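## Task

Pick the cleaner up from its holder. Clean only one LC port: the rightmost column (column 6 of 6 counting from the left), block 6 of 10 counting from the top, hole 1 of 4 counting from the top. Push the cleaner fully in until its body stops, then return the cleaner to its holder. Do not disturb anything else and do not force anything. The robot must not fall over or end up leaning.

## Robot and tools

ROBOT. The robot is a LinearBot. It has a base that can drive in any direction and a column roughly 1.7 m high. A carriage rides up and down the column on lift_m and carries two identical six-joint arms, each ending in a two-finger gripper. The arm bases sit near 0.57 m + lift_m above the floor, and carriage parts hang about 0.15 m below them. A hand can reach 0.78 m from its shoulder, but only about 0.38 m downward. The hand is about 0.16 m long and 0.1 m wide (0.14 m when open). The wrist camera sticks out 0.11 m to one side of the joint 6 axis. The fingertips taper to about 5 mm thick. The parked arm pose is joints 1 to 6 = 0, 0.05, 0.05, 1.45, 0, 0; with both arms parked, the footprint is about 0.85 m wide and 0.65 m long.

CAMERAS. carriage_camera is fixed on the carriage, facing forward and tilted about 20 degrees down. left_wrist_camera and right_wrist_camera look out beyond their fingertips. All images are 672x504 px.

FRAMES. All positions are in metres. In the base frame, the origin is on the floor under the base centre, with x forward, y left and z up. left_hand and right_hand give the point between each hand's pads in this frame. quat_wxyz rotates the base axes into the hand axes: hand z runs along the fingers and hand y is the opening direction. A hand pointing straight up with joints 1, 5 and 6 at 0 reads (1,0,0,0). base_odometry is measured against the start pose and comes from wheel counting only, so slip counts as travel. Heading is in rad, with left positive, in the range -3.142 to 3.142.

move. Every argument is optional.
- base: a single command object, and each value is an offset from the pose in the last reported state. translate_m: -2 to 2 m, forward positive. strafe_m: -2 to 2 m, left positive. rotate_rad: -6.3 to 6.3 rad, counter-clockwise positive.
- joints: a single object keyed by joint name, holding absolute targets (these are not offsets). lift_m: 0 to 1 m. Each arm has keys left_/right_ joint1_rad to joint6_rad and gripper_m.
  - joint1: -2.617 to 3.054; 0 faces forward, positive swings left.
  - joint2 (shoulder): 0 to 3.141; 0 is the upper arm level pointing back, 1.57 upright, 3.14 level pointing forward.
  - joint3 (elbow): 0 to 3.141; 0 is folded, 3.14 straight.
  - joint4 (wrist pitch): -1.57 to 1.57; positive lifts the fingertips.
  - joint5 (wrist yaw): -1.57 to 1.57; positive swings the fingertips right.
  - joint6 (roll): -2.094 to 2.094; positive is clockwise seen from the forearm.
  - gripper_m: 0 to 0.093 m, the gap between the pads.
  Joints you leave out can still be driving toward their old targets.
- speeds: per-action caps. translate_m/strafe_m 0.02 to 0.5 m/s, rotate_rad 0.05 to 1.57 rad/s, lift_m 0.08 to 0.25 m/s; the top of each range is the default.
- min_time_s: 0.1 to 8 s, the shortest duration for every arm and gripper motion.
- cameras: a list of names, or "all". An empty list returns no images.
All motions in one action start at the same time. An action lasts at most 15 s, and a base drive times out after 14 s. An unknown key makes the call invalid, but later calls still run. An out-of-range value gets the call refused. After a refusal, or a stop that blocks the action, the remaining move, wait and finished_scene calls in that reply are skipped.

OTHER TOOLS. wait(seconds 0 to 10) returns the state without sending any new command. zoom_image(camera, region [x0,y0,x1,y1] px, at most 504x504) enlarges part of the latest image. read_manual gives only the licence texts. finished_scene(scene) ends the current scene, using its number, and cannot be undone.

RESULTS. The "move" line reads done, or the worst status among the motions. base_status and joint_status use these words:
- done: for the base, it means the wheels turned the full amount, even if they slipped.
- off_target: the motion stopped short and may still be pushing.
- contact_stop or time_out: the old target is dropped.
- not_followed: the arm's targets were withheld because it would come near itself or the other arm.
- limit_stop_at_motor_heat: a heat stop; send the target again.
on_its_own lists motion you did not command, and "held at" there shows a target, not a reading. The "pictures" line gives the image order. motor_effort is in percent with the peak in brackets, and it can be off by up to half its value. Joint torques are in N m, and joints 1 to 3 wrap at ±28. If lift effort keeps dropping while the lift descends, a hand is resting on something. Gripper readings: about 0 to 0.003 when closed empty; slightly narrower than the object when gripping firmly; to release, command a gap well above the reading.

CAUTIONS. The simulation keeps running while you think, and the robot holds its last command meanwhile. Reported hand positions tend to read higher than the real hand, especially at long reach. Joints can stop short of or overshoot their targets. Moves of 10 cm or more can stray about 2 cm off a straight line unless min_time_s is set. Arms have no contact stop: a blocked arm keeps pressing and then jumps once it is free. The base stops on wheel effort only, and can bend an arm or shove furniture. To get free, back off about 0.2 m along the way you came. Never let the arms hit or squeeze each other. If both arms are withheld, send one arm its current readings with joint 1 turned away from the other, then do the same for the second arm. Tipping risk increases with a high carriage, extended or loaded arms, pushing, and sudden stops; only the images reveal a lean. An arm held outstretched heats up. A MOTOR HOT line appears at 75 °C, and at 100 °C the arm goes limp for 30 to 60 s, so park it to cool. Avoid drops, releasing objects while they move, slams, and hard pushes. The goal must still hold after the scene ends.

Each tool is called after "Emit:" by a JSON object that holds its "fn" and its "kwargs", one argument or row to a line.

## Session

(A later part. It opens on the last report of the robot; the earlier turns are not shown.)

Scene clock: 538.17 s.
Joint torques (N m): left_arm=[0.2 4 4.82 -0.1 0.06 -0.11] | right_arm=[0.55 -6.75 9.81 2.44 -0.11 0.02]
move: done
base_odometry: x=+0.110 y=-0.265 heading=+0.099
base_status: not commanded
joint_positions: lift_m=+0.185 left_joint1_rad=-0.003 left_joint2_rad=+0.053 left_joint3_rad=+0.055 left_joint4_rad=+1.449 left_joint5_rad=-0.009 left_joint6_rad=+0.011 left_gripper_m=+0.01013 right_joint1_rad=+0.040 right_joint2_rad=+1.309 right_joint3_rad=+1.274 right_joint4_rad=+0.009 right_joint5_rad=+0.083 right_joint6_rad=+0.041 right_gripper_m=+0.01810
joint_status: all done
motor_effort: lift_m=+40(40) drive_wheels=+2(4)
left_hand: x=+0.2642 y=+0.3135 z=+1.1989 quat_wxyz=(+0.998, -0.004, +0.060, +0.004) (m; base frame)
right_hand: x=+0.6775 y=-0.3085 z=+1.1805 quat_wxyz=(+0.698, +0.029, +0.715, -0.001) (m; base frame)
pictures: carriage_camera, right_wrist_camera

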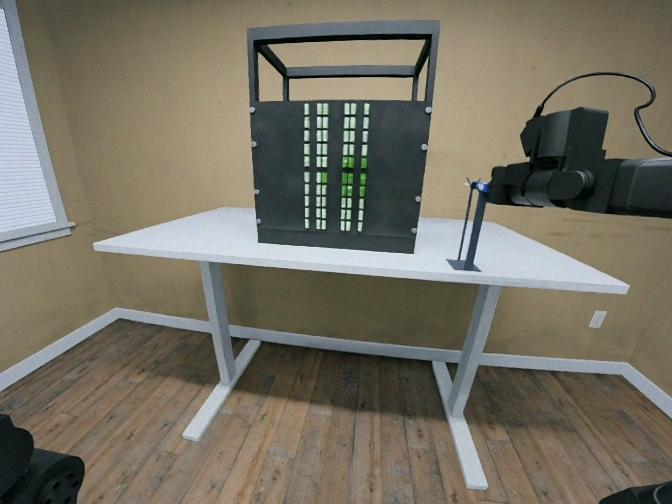

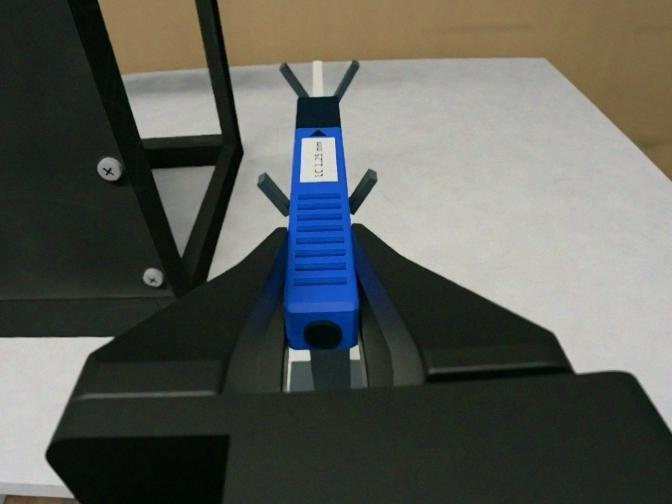

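Emit:
{"fn": "move", "kwargs": {
  "joints": {"right_joint4_rad": 0.005, "lift_m": 0.19},
  "cameras": []
}}

Emit:
{"fn": "move", "kwargs": {
  "base": {"translate_m": 0.004},
  "speeds": {"translate_m": 0.03},
  "cameras": ["right_wrist_camera", "carriage_camera"]
}}

Emit:
{"fn": "zoom_image", "kwargs": {
  "camera": "right_wrist_camera",
  "region": [220, 30, 420, 350]
}}

Scene clock: 544.07 s.
Joint torques (N m): left_arm=[0.31 4.07 4.79 -0.1 0.06 -0.12] | right_arm=[0.47 -6.69 9.8 2.32 -0.11 0.01]
move: done
MOTOR HOT: joint 3 (elbow) of the right arm reports 75 °C; the controller stops that arm at 100 °C. To cool a motor, set the load down, stop pushing, or move to a pose that needs little force.
base_odometry: x=+0.110 y=-0.265 heading=+0.099
base_status: not commanded
joint_positions: lift_m=+0.190 left_joint1_rad=-0.003 left_joint2_rad=+0.053 left_joint3_rad=+0.055 left_joint4_rad=+1.448 left_joint5_rad=-0.009 left_joint6_rad=+0.011 left_gripper_m=+0.01013 right_joint1_rad=+0.040 right_joint2_rad=+1.309 right_joint3_rad=+1.274 right_joint4_rad=-0.003 right_joint5_rad=+0.082 right_joint6_rad=+0.041 right_gripper_m=+0.01810
joint_status: all done
motor_effort: lift_m=+42(51) drive_wheels=+3(5)
left_hand: x=+0.2643 y=+0.3135 z=+1.2037 quat_wxyz=(+0.998, -0.004, +0.060, +0.004) (m; base frame)
right_hand: x=+0.6773 y=-0.3082 z=+1.1825 quat_wxyz=(+0.694, +0.029, +0.720, -0.001) (m; base frame)
pictures: none
No camera images: "cameras" was empty.

Scene clock: 544.83 s.
Joint torques (N m): left_arm=[0.31 4.05 4.78 -0.07 0.06 -0.11] | right_arm=[0.51 -6.65 9.78 2.35 -0.11 0.02]
move: done
MOTOR HOT: still on. Joint 3 (elbow) of the right arm reports 75 °C.
base_odometry: x=+0.114 y=-0.264 heading=+0.099
base_status: done
joint_positions: lift_m=+0.190 left_joint1_rad=-0.003 left_joint2_rad=+0.053 left_joint3_rad=+0.055 left_joint4_rad=+1.449 left_joint5_rad=-0.009 left_joint6_rad=+0.011 left_gripper_m=+0.01013 right_joint1_rad=+0.040 right_joint2_rad=+1.309 right_joint3_rad=+1.274 right_joint4_rad=-0.005 right_joint5_rad=+0.082 right_joint6_rad=+0.041 right_gripper_m=+0.01810
joint_status: not commanded
motor_effort: lift_m=+42(42) drive_wheels=+2(15)
left_hand: x=+0.2642 y=+0.3135 z=+1.2037 quat_wxyz=(+0.998, -0.004, +0.060, +0.004) (m; base frame)
right_hand: x=+0.6773 y=-0.3083 z=+1.1818 quat_wxyz=(+0.693, +0.029, +0.720, -0.001) (m; base frame)
pictures: carriage_camera, right_wrist_camera

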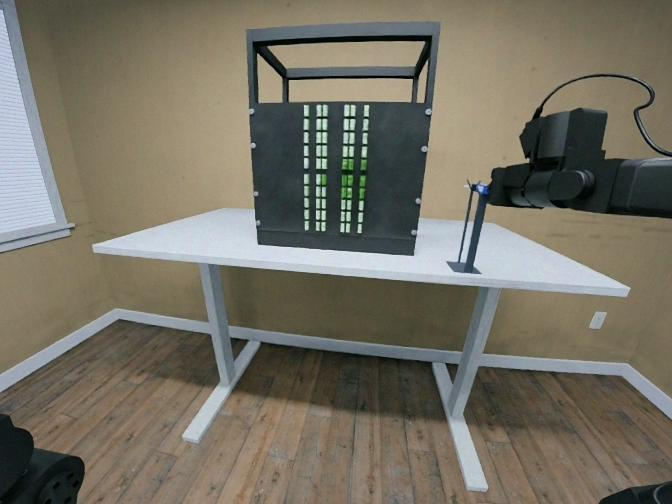

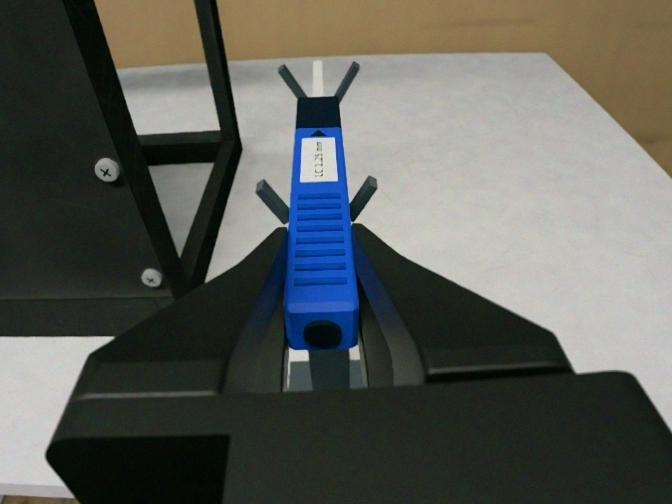

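Scaled by 1.575.

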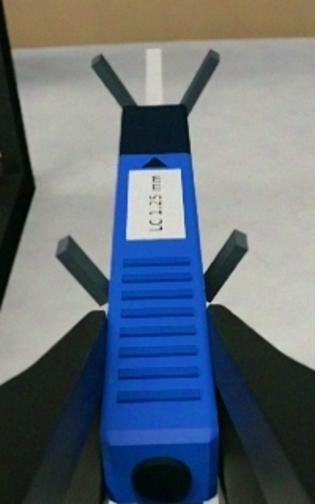

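Emit:
{"fn": "move", "kwargs": {
  "joints": {"lift_m": 0.188},
  "speeds": {"lift_m": 0.08},
  "cameras": []
}}

Emit:
{"fn": "move", "kwargs": {
  "joints": {"lift_m": 0.187},
  "speeds": {"lift_m": 0.08},
  "cameras": ["right_wrist_camera", "carriage_camera"]
}}

Emit:
{"fn": "zoom_image", "kwargs": {
  "camera": "right_wrist_camera",
  "region": [220, 30, 420, 350]
}}

Emit:
{"fn": "zoom_image", "kwargs": {
  "camera": "carriage_camera",
  "region": [450, 170, 500, 210]
}}

Scene clock: 549.73 s.
Joint torques (N m): left_arm=[0.2 3.92 4.89 -0.05 0.08 -0.12] | right_arm=[0.51 -6.72 9.8 2.33 -0.12 0.01]
move: done
MOTOR HOT: still on. Joint 3 (elbow) of the right arm reports 75 °C.
base_odometry: x=+0.114 y=-0.264 heading=+0.099
base_status: not commanded
joint_positions: lift_m=+0.188 left_joint1_rad=-0.003 left_joint2_rad=+0.053 left_joint3_rad=+0.055 left_joint4_rad=+1.449 left_joint5_rad=-0.009 left_joint6_rad=+0.011 left_gripper_m=+0.01013 right_joint1_rad=+0.040 right_joint2_rad=+1.309 right_joint3_rad=+1.274 right_joint4_rad=-0.004 right_joint5_rad=+0.083 right_joint6_rad=+0.041 right_gripper_m=+0.01810
joint_status: all done
motor_effort: lift_m=+40(41) drive_wheels=+2(2)
left_hand: x=+0.2642 y=+0.3135 z=+1.2019 quat_wxyz=(+0.998, -0.004, +0.060, +0.004) (m; base frame)
right_hand: x=+0.6773 y=-0.3083 z=+1.1803 quat_wxyz=(+0.693, +0.029, +0.720, -0.001) (m; base frame)
pictures: none
No camera images: "cameras" was empty.

Scene clock: 550.03 s.
Joint torques (N m): left_arm=[0.32 4.21 4.85 -0.11 0.06 -0.13] | right_arm=[0.54 -6.72 9.76 2.29 -0.12 0.02]
move: done
MOTOR HOT: still on. Joint 3 (elbow) of the right arm reports 75 °C.
base_odometry: x=+0.114 y=-0.264 heading=+0.099
base_status: not commanded
joint_positions: lift_m=+0.187 left_joint1_rad=-0.003 left_joint2_rad=+0.053 left_joint3_rad=+0.054 left_joint4_rad=+1.449 left_joint5_rad=-0.009 left_joint6_rad=+0.011 left_gripper_m=+0.01013 right_joint1_rad=+0.040 right_joint2_rad=+1.309 right_joint3_rad=+1.274 right_joint4_rad=-0.001 right_joint5_rad=+0.083 right_joint6_rad=+0.041 right_gripper_m=+0.01810
joint_status: all done
motor_effort: lift_m=+40(41) drive_wheels=+2(4)
left_hand: x=+0.2641 y=+0.3135 z=+1.2008 quat_wxyz=(+0.998, -0.004, +0.060, +0.004) (m; base frame)
right_hand: x=+0.6773 y=-0.3083 z=+1.1800 quat_wxyz=(+0.694, +0.029, +0.719, -0.001) (m; base frame)
pictures: carriage_camera, right_wrist_camera

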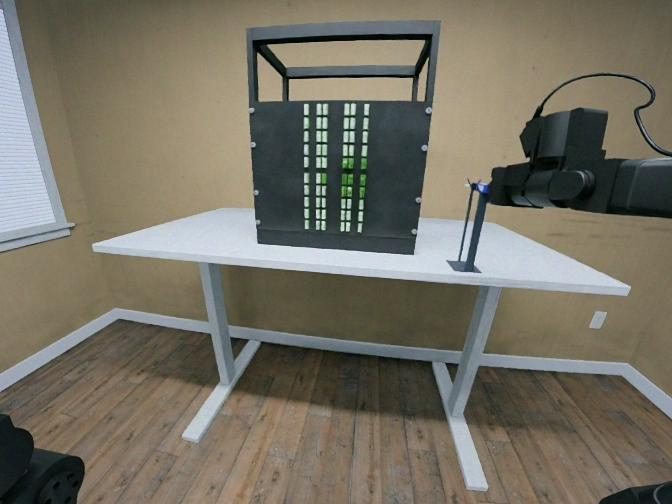

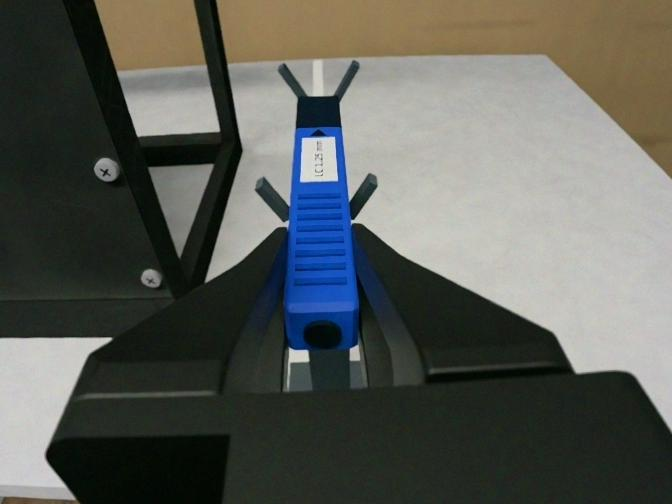

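Scaled by 1.575.

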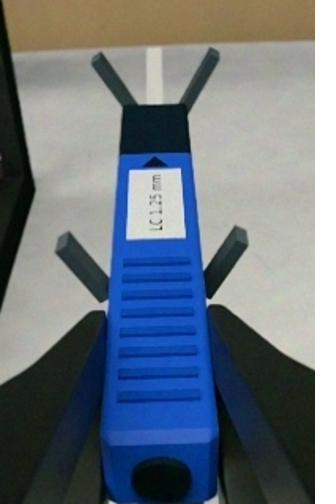

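Scaled by 10.080.

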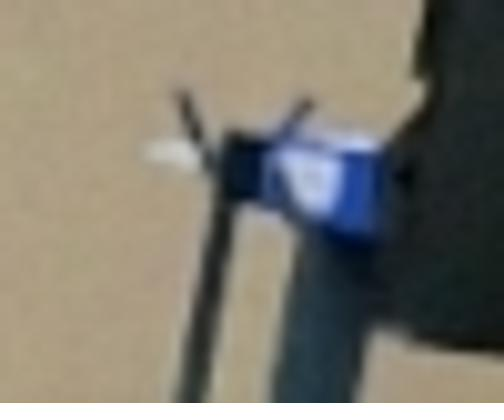

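Emit:
{"fn": "move", "kwargs": {
  "joints": {"right_joint5_rad": 0.066},
  "cameras": []
}}

Emit:
{"fn": "move", "kwargs": {
  "joints": {"right_gripper_m": 0.021},
  "min_time_s": 2,
  "cameras": ["right_wrist_camera", "carriage_camera"]
}}

Emit:
{"fn": "zoom_image", "kwargs": {
  "camera": "right_wrist_camera",
  "region": [220, 30, 420, 350]
}}

Emit:
{"fn": "zoom_image", "kwargs": {
  "camera": "carriage_camera",
  "region": [450, 170, 500, 210]
}}

Scene clock: 556.03 s.
Joint torques (N m): left_arm=[0.36 4 4.92 -0.07 0.04 -0.15] | right_arm=[0.53 -6.69 9.78 2.3 -0.2 0.01]
move: done
MOTOR HOT: still on. Joint 3 (elbow) of the right arm reports 75 °C.
base_odometry: x=+0.114 y=-0.264 heading=+0.099
base_status: not commanded
joint_positions: lift_m=+0.187 left_joint1_rad=-0.003 left_joint2_rad=+0.053 left_joint3_rad=+0.054 left_joint4_rad=+1.449 left_joint5_rad=-0.009 left_joint6_rad=+0.011 left_gripper_m=+0.01013 right_joint1_rad=+0.040 right_joint2_rad=+1.309 right_joint3_rad=+1.274 right_joint4_rad=-0.001 right_joint5_rad=+0.083 right_joint6_rad=+0.041 right_gripper_m=+0.01810
joint_status: all done
motor_effort: lift_m=+40(40) drive_wheels=+2(2)
left_hand: x=+0.2641 y=+0.3135 z=+1.2008 quat_wxyz=(+0.998, -0.004, +0.060, +0.004) (m; base frame)
right_hand: x=+0.6773 y=-0.3083 z=+1.1800 quat_wxyz=(+0.694, +0.029, +0.719, -0.001) (m; base frame)
pictures: none
No camera images: "cameras" was empty.

Scene clock: 558.30 s.
Joint torques (N m): left_arm=[0.24 4 4.92 -0.11 0.08 -0.11] | right_arm=[0.53 -6.68 9.77 2.3 -0.13 0.02]
move: done
MOTOR HOT: still on. Joint 3 (elbow) of the right arm reports 75 °C.
base_odometry: x=+0.114 y=-0.264 heading=+0.099
base_status: not commanded
joint_positions: lift_m=+0.187 left_joint1_rad=-0.003 left_joint2_rad=+0.053 left_joint3_rad=+0.054 left_joint4_rad=+1.449 left_joint5_rad=-0.009 left_joint6_rad=+0.011 left_gripper_m=+0.01013 right_joint1_rad=+0.040 right_joint2_rad=+1.309 right_joint3_rad=+1.274 right_joint4_rad=-0.001 right_joint5_rad=+0.075 right_joint6_rad=+0.041 right_gripper_m=+0.02093
joint_status: all done
motor_effort: lift_m=+40(40) drive_wheels=+2(2)
left_hand: x=+0.2641 y=+0.3135 z=+1.2008 quat_wxyz=(+0.998, -0.004, +0.060, +0.004) (m; base frame)
right_hand: x=+0.6774 y=-0.3070 z=+1.1800 quat_wxyz=(+0.694, +0.026, +0.719, +0.002) (m; base frame)
pictures: carriage_camera, right_wrist_camera

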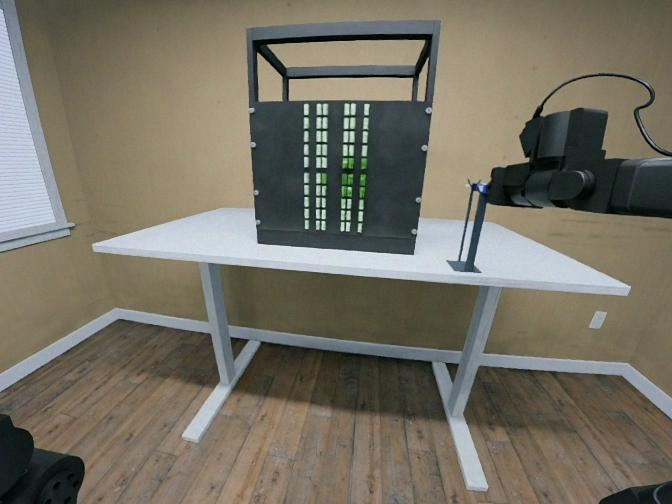

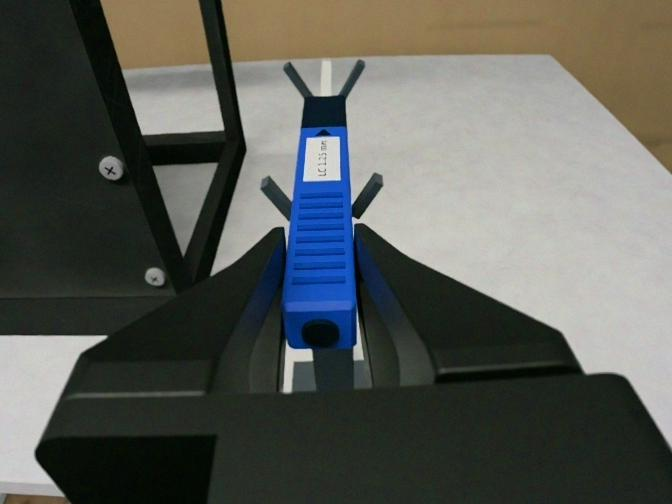

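Scaled by 1.575.

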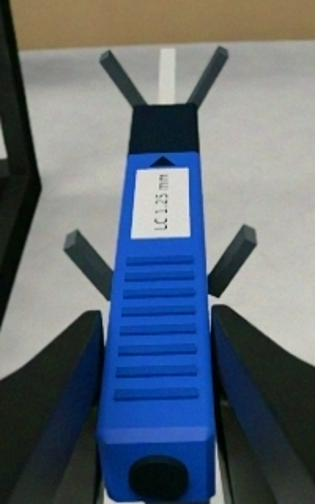

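Scaled by 10.080.

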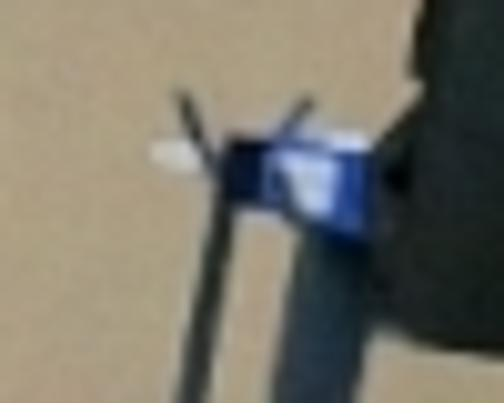

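Emit:
{"fn": "move", "kwargs": {
  "joints": {"right_gripper_m": 0.06},
  "min_time_s": 2,
  "cameras": ["right_wrist_camera"]
}}

Emit:
{"fn": "move", "kwargs": {
  "base": {"translate_m": -0.2},
  "speeds": {"translate_m": 0.08}
}}

Emit:
{"fn": "zoom_image", "kwargs": {
  "camera": "right_wrist_camera",
  "region": [220, 0, 460, 200]
}}

Emit:
{"fn": "zoom_image", "kwargs": {
  "camera": "carriage_camera",
  "region": [420, 160, 500, 280]
}}

Scene clock: 564.00 s.
Joint torques (N m): left_arm=[0.38 4 4.94 -0.1 0.06 -0.13] | right_arm=[0.53 -6.69 9.77 2.29 -0.12 0.01]
move: done
MOTOR HOT: still on. Joint 3 (elbow) of the right arm reports 75 °C.
base_odometry: x=+0.114 y=-0.264 heading=+0.099
base_status: not commanded
joint_positions: lift_m=+0.187 left_joint1_rad=-0.003 left_joint2_rad=+0.053 left_joint3_rad=+0.054 left_joint4_rad=+1.449 left_joint5_rad=-0.009 left_joint6_rad=+0.011 left_gripper_m=+0.01013 right_joint1_rad=+0.040 right_joint2_rad=+1.309 right_joint3_rad=+1.274 right_joint4_rad=-0.001 right_joint5_rad=+0.073 right_joint6_rad=+0.041 right_gripper_m=+0.05990
joint_status: all done
motor_effort: lift_m=+39(40) drive_wheels=+2(2)
left_hand: x=+0.2641 y=+0.3135 z=+1.2008 quat_wxyz=(+0.998, -0.004, +0.060, +0.004) (m; base frame)
right_hand: x=+0.6774 y=-0.3068 z=+1.1800 quat_wxyz=(+0.694, +0.026, +0.719, +0.002) (m; base frame)
pictures: right_wrist_camera

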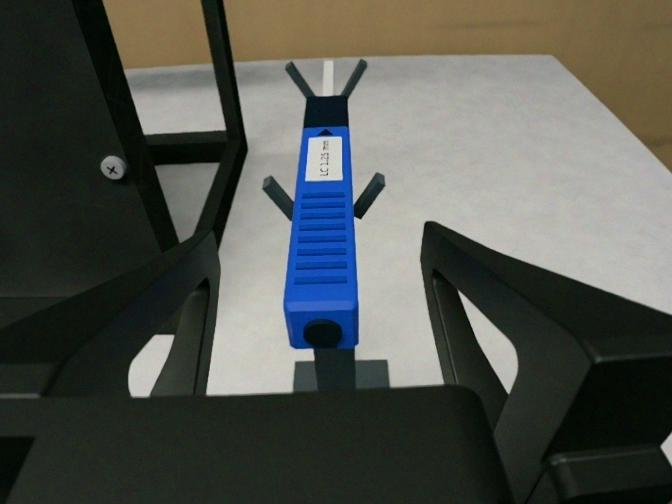

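Scene clock: 567.20 s.
Joint torques (N m): left_arm=[0.31 4 4.97 -0.11 0.06 -0.11] | right_arm=[0.54 -6.68 9.81 2.31 -0.1 0.02]
move: done
MOTOR HOT: still on. Joint 3 (elbow) of the right arm reports 75 °C.
base_odometry: x=-0.085 y=-0.284 heading=+0.099
base_status: done
joint_positions: lift_m=+0.187 left_joint1_rad=-0.003 left_joint2_rad=+0.053 left_joint3_rad=+0.054 left_joint4_rad=+1.449 left_joint5_rad=-0.009 left_joint6_rad=+0.011 left_gripper_m=+0.01013 right_joint1_rad=+0.040 right_joint2_rad=+1.309 right_joint3_rad=+1.274 right_joint4_rad=-0.002 right_joint5_rad=+0.073 right_joint6_rad=+0.041 right_gripper_m=+0.05990
joint_status: not commanded
motor_effort: lift_m=+40(40) drive_wheels=-2(20)
left_hand: x=+0.2642 y=+0.3135 z=+1.2008 quat_wxyz=(+0.998, -0.004, +0.060, +0.004) (m; base frame)
right_hand: x=+0.6774 y=-0.3066 z=+1.1797 quat_wxyz=(+0.694, +0.026, +0.720, +0.002) (m; base frame)
pictures: carriage_camera, left_wrist_camera, right_wrist_camera

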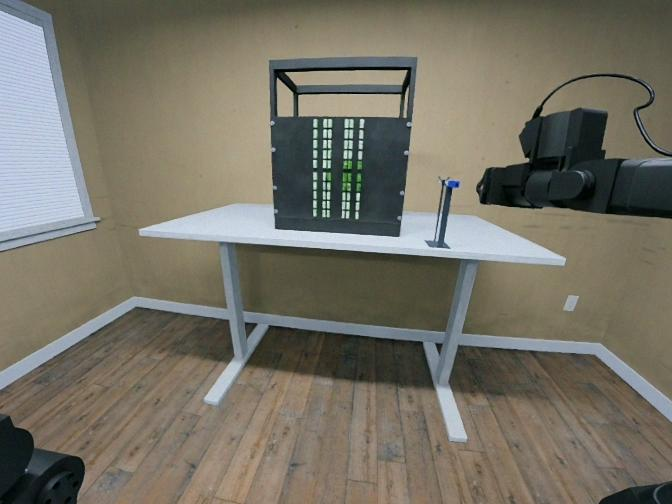

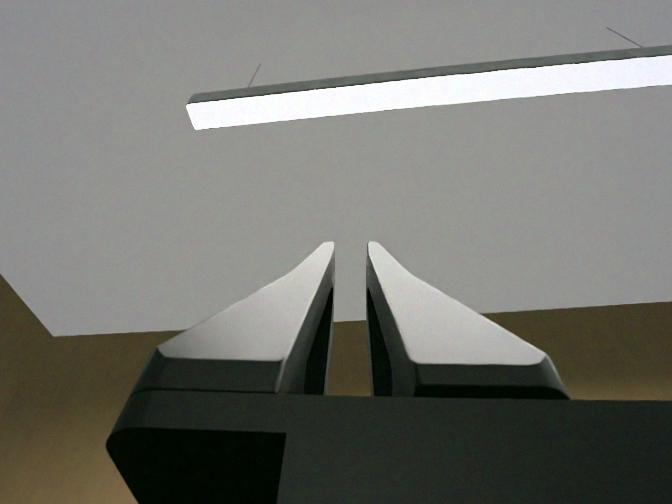

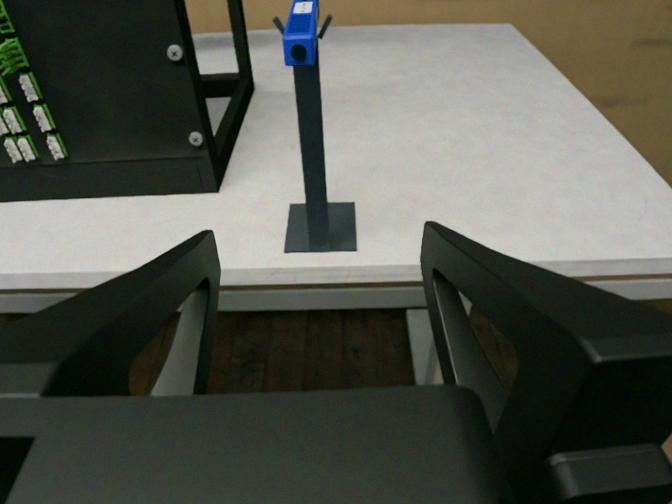

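Scaled by 2.100.

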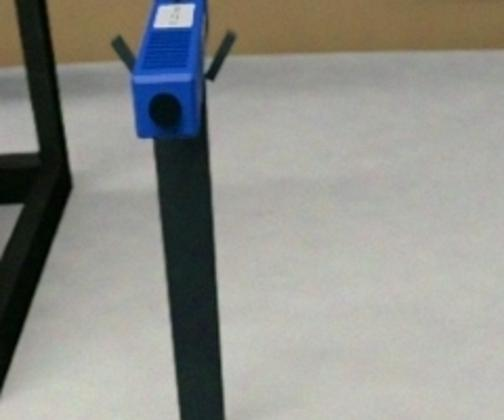

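Scaled by 4.200.

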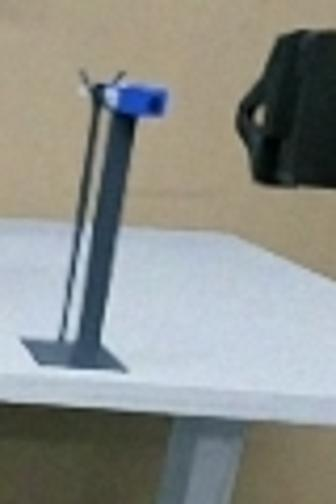

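Returned and seated. Park the right arm to cool, then finish.

Emit:
{"fn": "move", "kwargs": {
  "joints": {"right_joint1_rad": 0, "right_joint2_rad": 0.05, "right_joint3_rad": 0.05, "right_joint4_rad": 1.45, "right_joint5_rad": 0, "right_joint6_rad": 0},
  "min_time_s": 2.5,
  "cameras": []
}}

Emit:
{"fn": "finished_scene", "kwargs": {
  "scene": 1
}}

Scene clock: 573.37 s.
Joint torques (N m): left_arm=[0.31 4.01 4.93 -0.08 0.06 -0.13] | right_arm=[-0.24 3.34 4.53 0.06 -0.12 -0.2]
move: done
MOTOR HOT: still on. Joint 3 (elbow) of the right arm reports 74 °C.
base_odometry: x=-0.085 y=-0.284 heading=+0.099
base_status: not commanded
joint_positions: lift_m=+0.187 left_joint1_rad=-0.003 left_joint2_rad=+0.053 left_joint3_rad=+0.054 left_joint4_rad=+1.449 left_joint5_rad=-0.009 left_joint6_rad=+0.011 left_gripper_m=+0.01013 right_joint1_rad=+0.005 right_joint2_rad=+0.055 right_joint3_rad=+0.061 right_joint4_rad=+1.438 right_joint5_rad=+0.008 right_joint6_rad=+0.010 right_gripper_m=+0.05990
joint_status: all done
motor_effort: lift_m=+40(40) drive_wheels=-2(2)
left_hand: x=+0.2642 y=+0.3135 z=+1.2008 quat_wxyz=(+0.998, -0.004, +0.060, +0.004) (m; base frame)
right_hand: x=+0.2654 y=-0.3133 z=+1.2023 quat_wxyz=(+0.998, +0.004, +0.063, +0.008) (m; base frame)
pictures: none
No camera images: "cameras" was empty.

The scene is finished: the task was done.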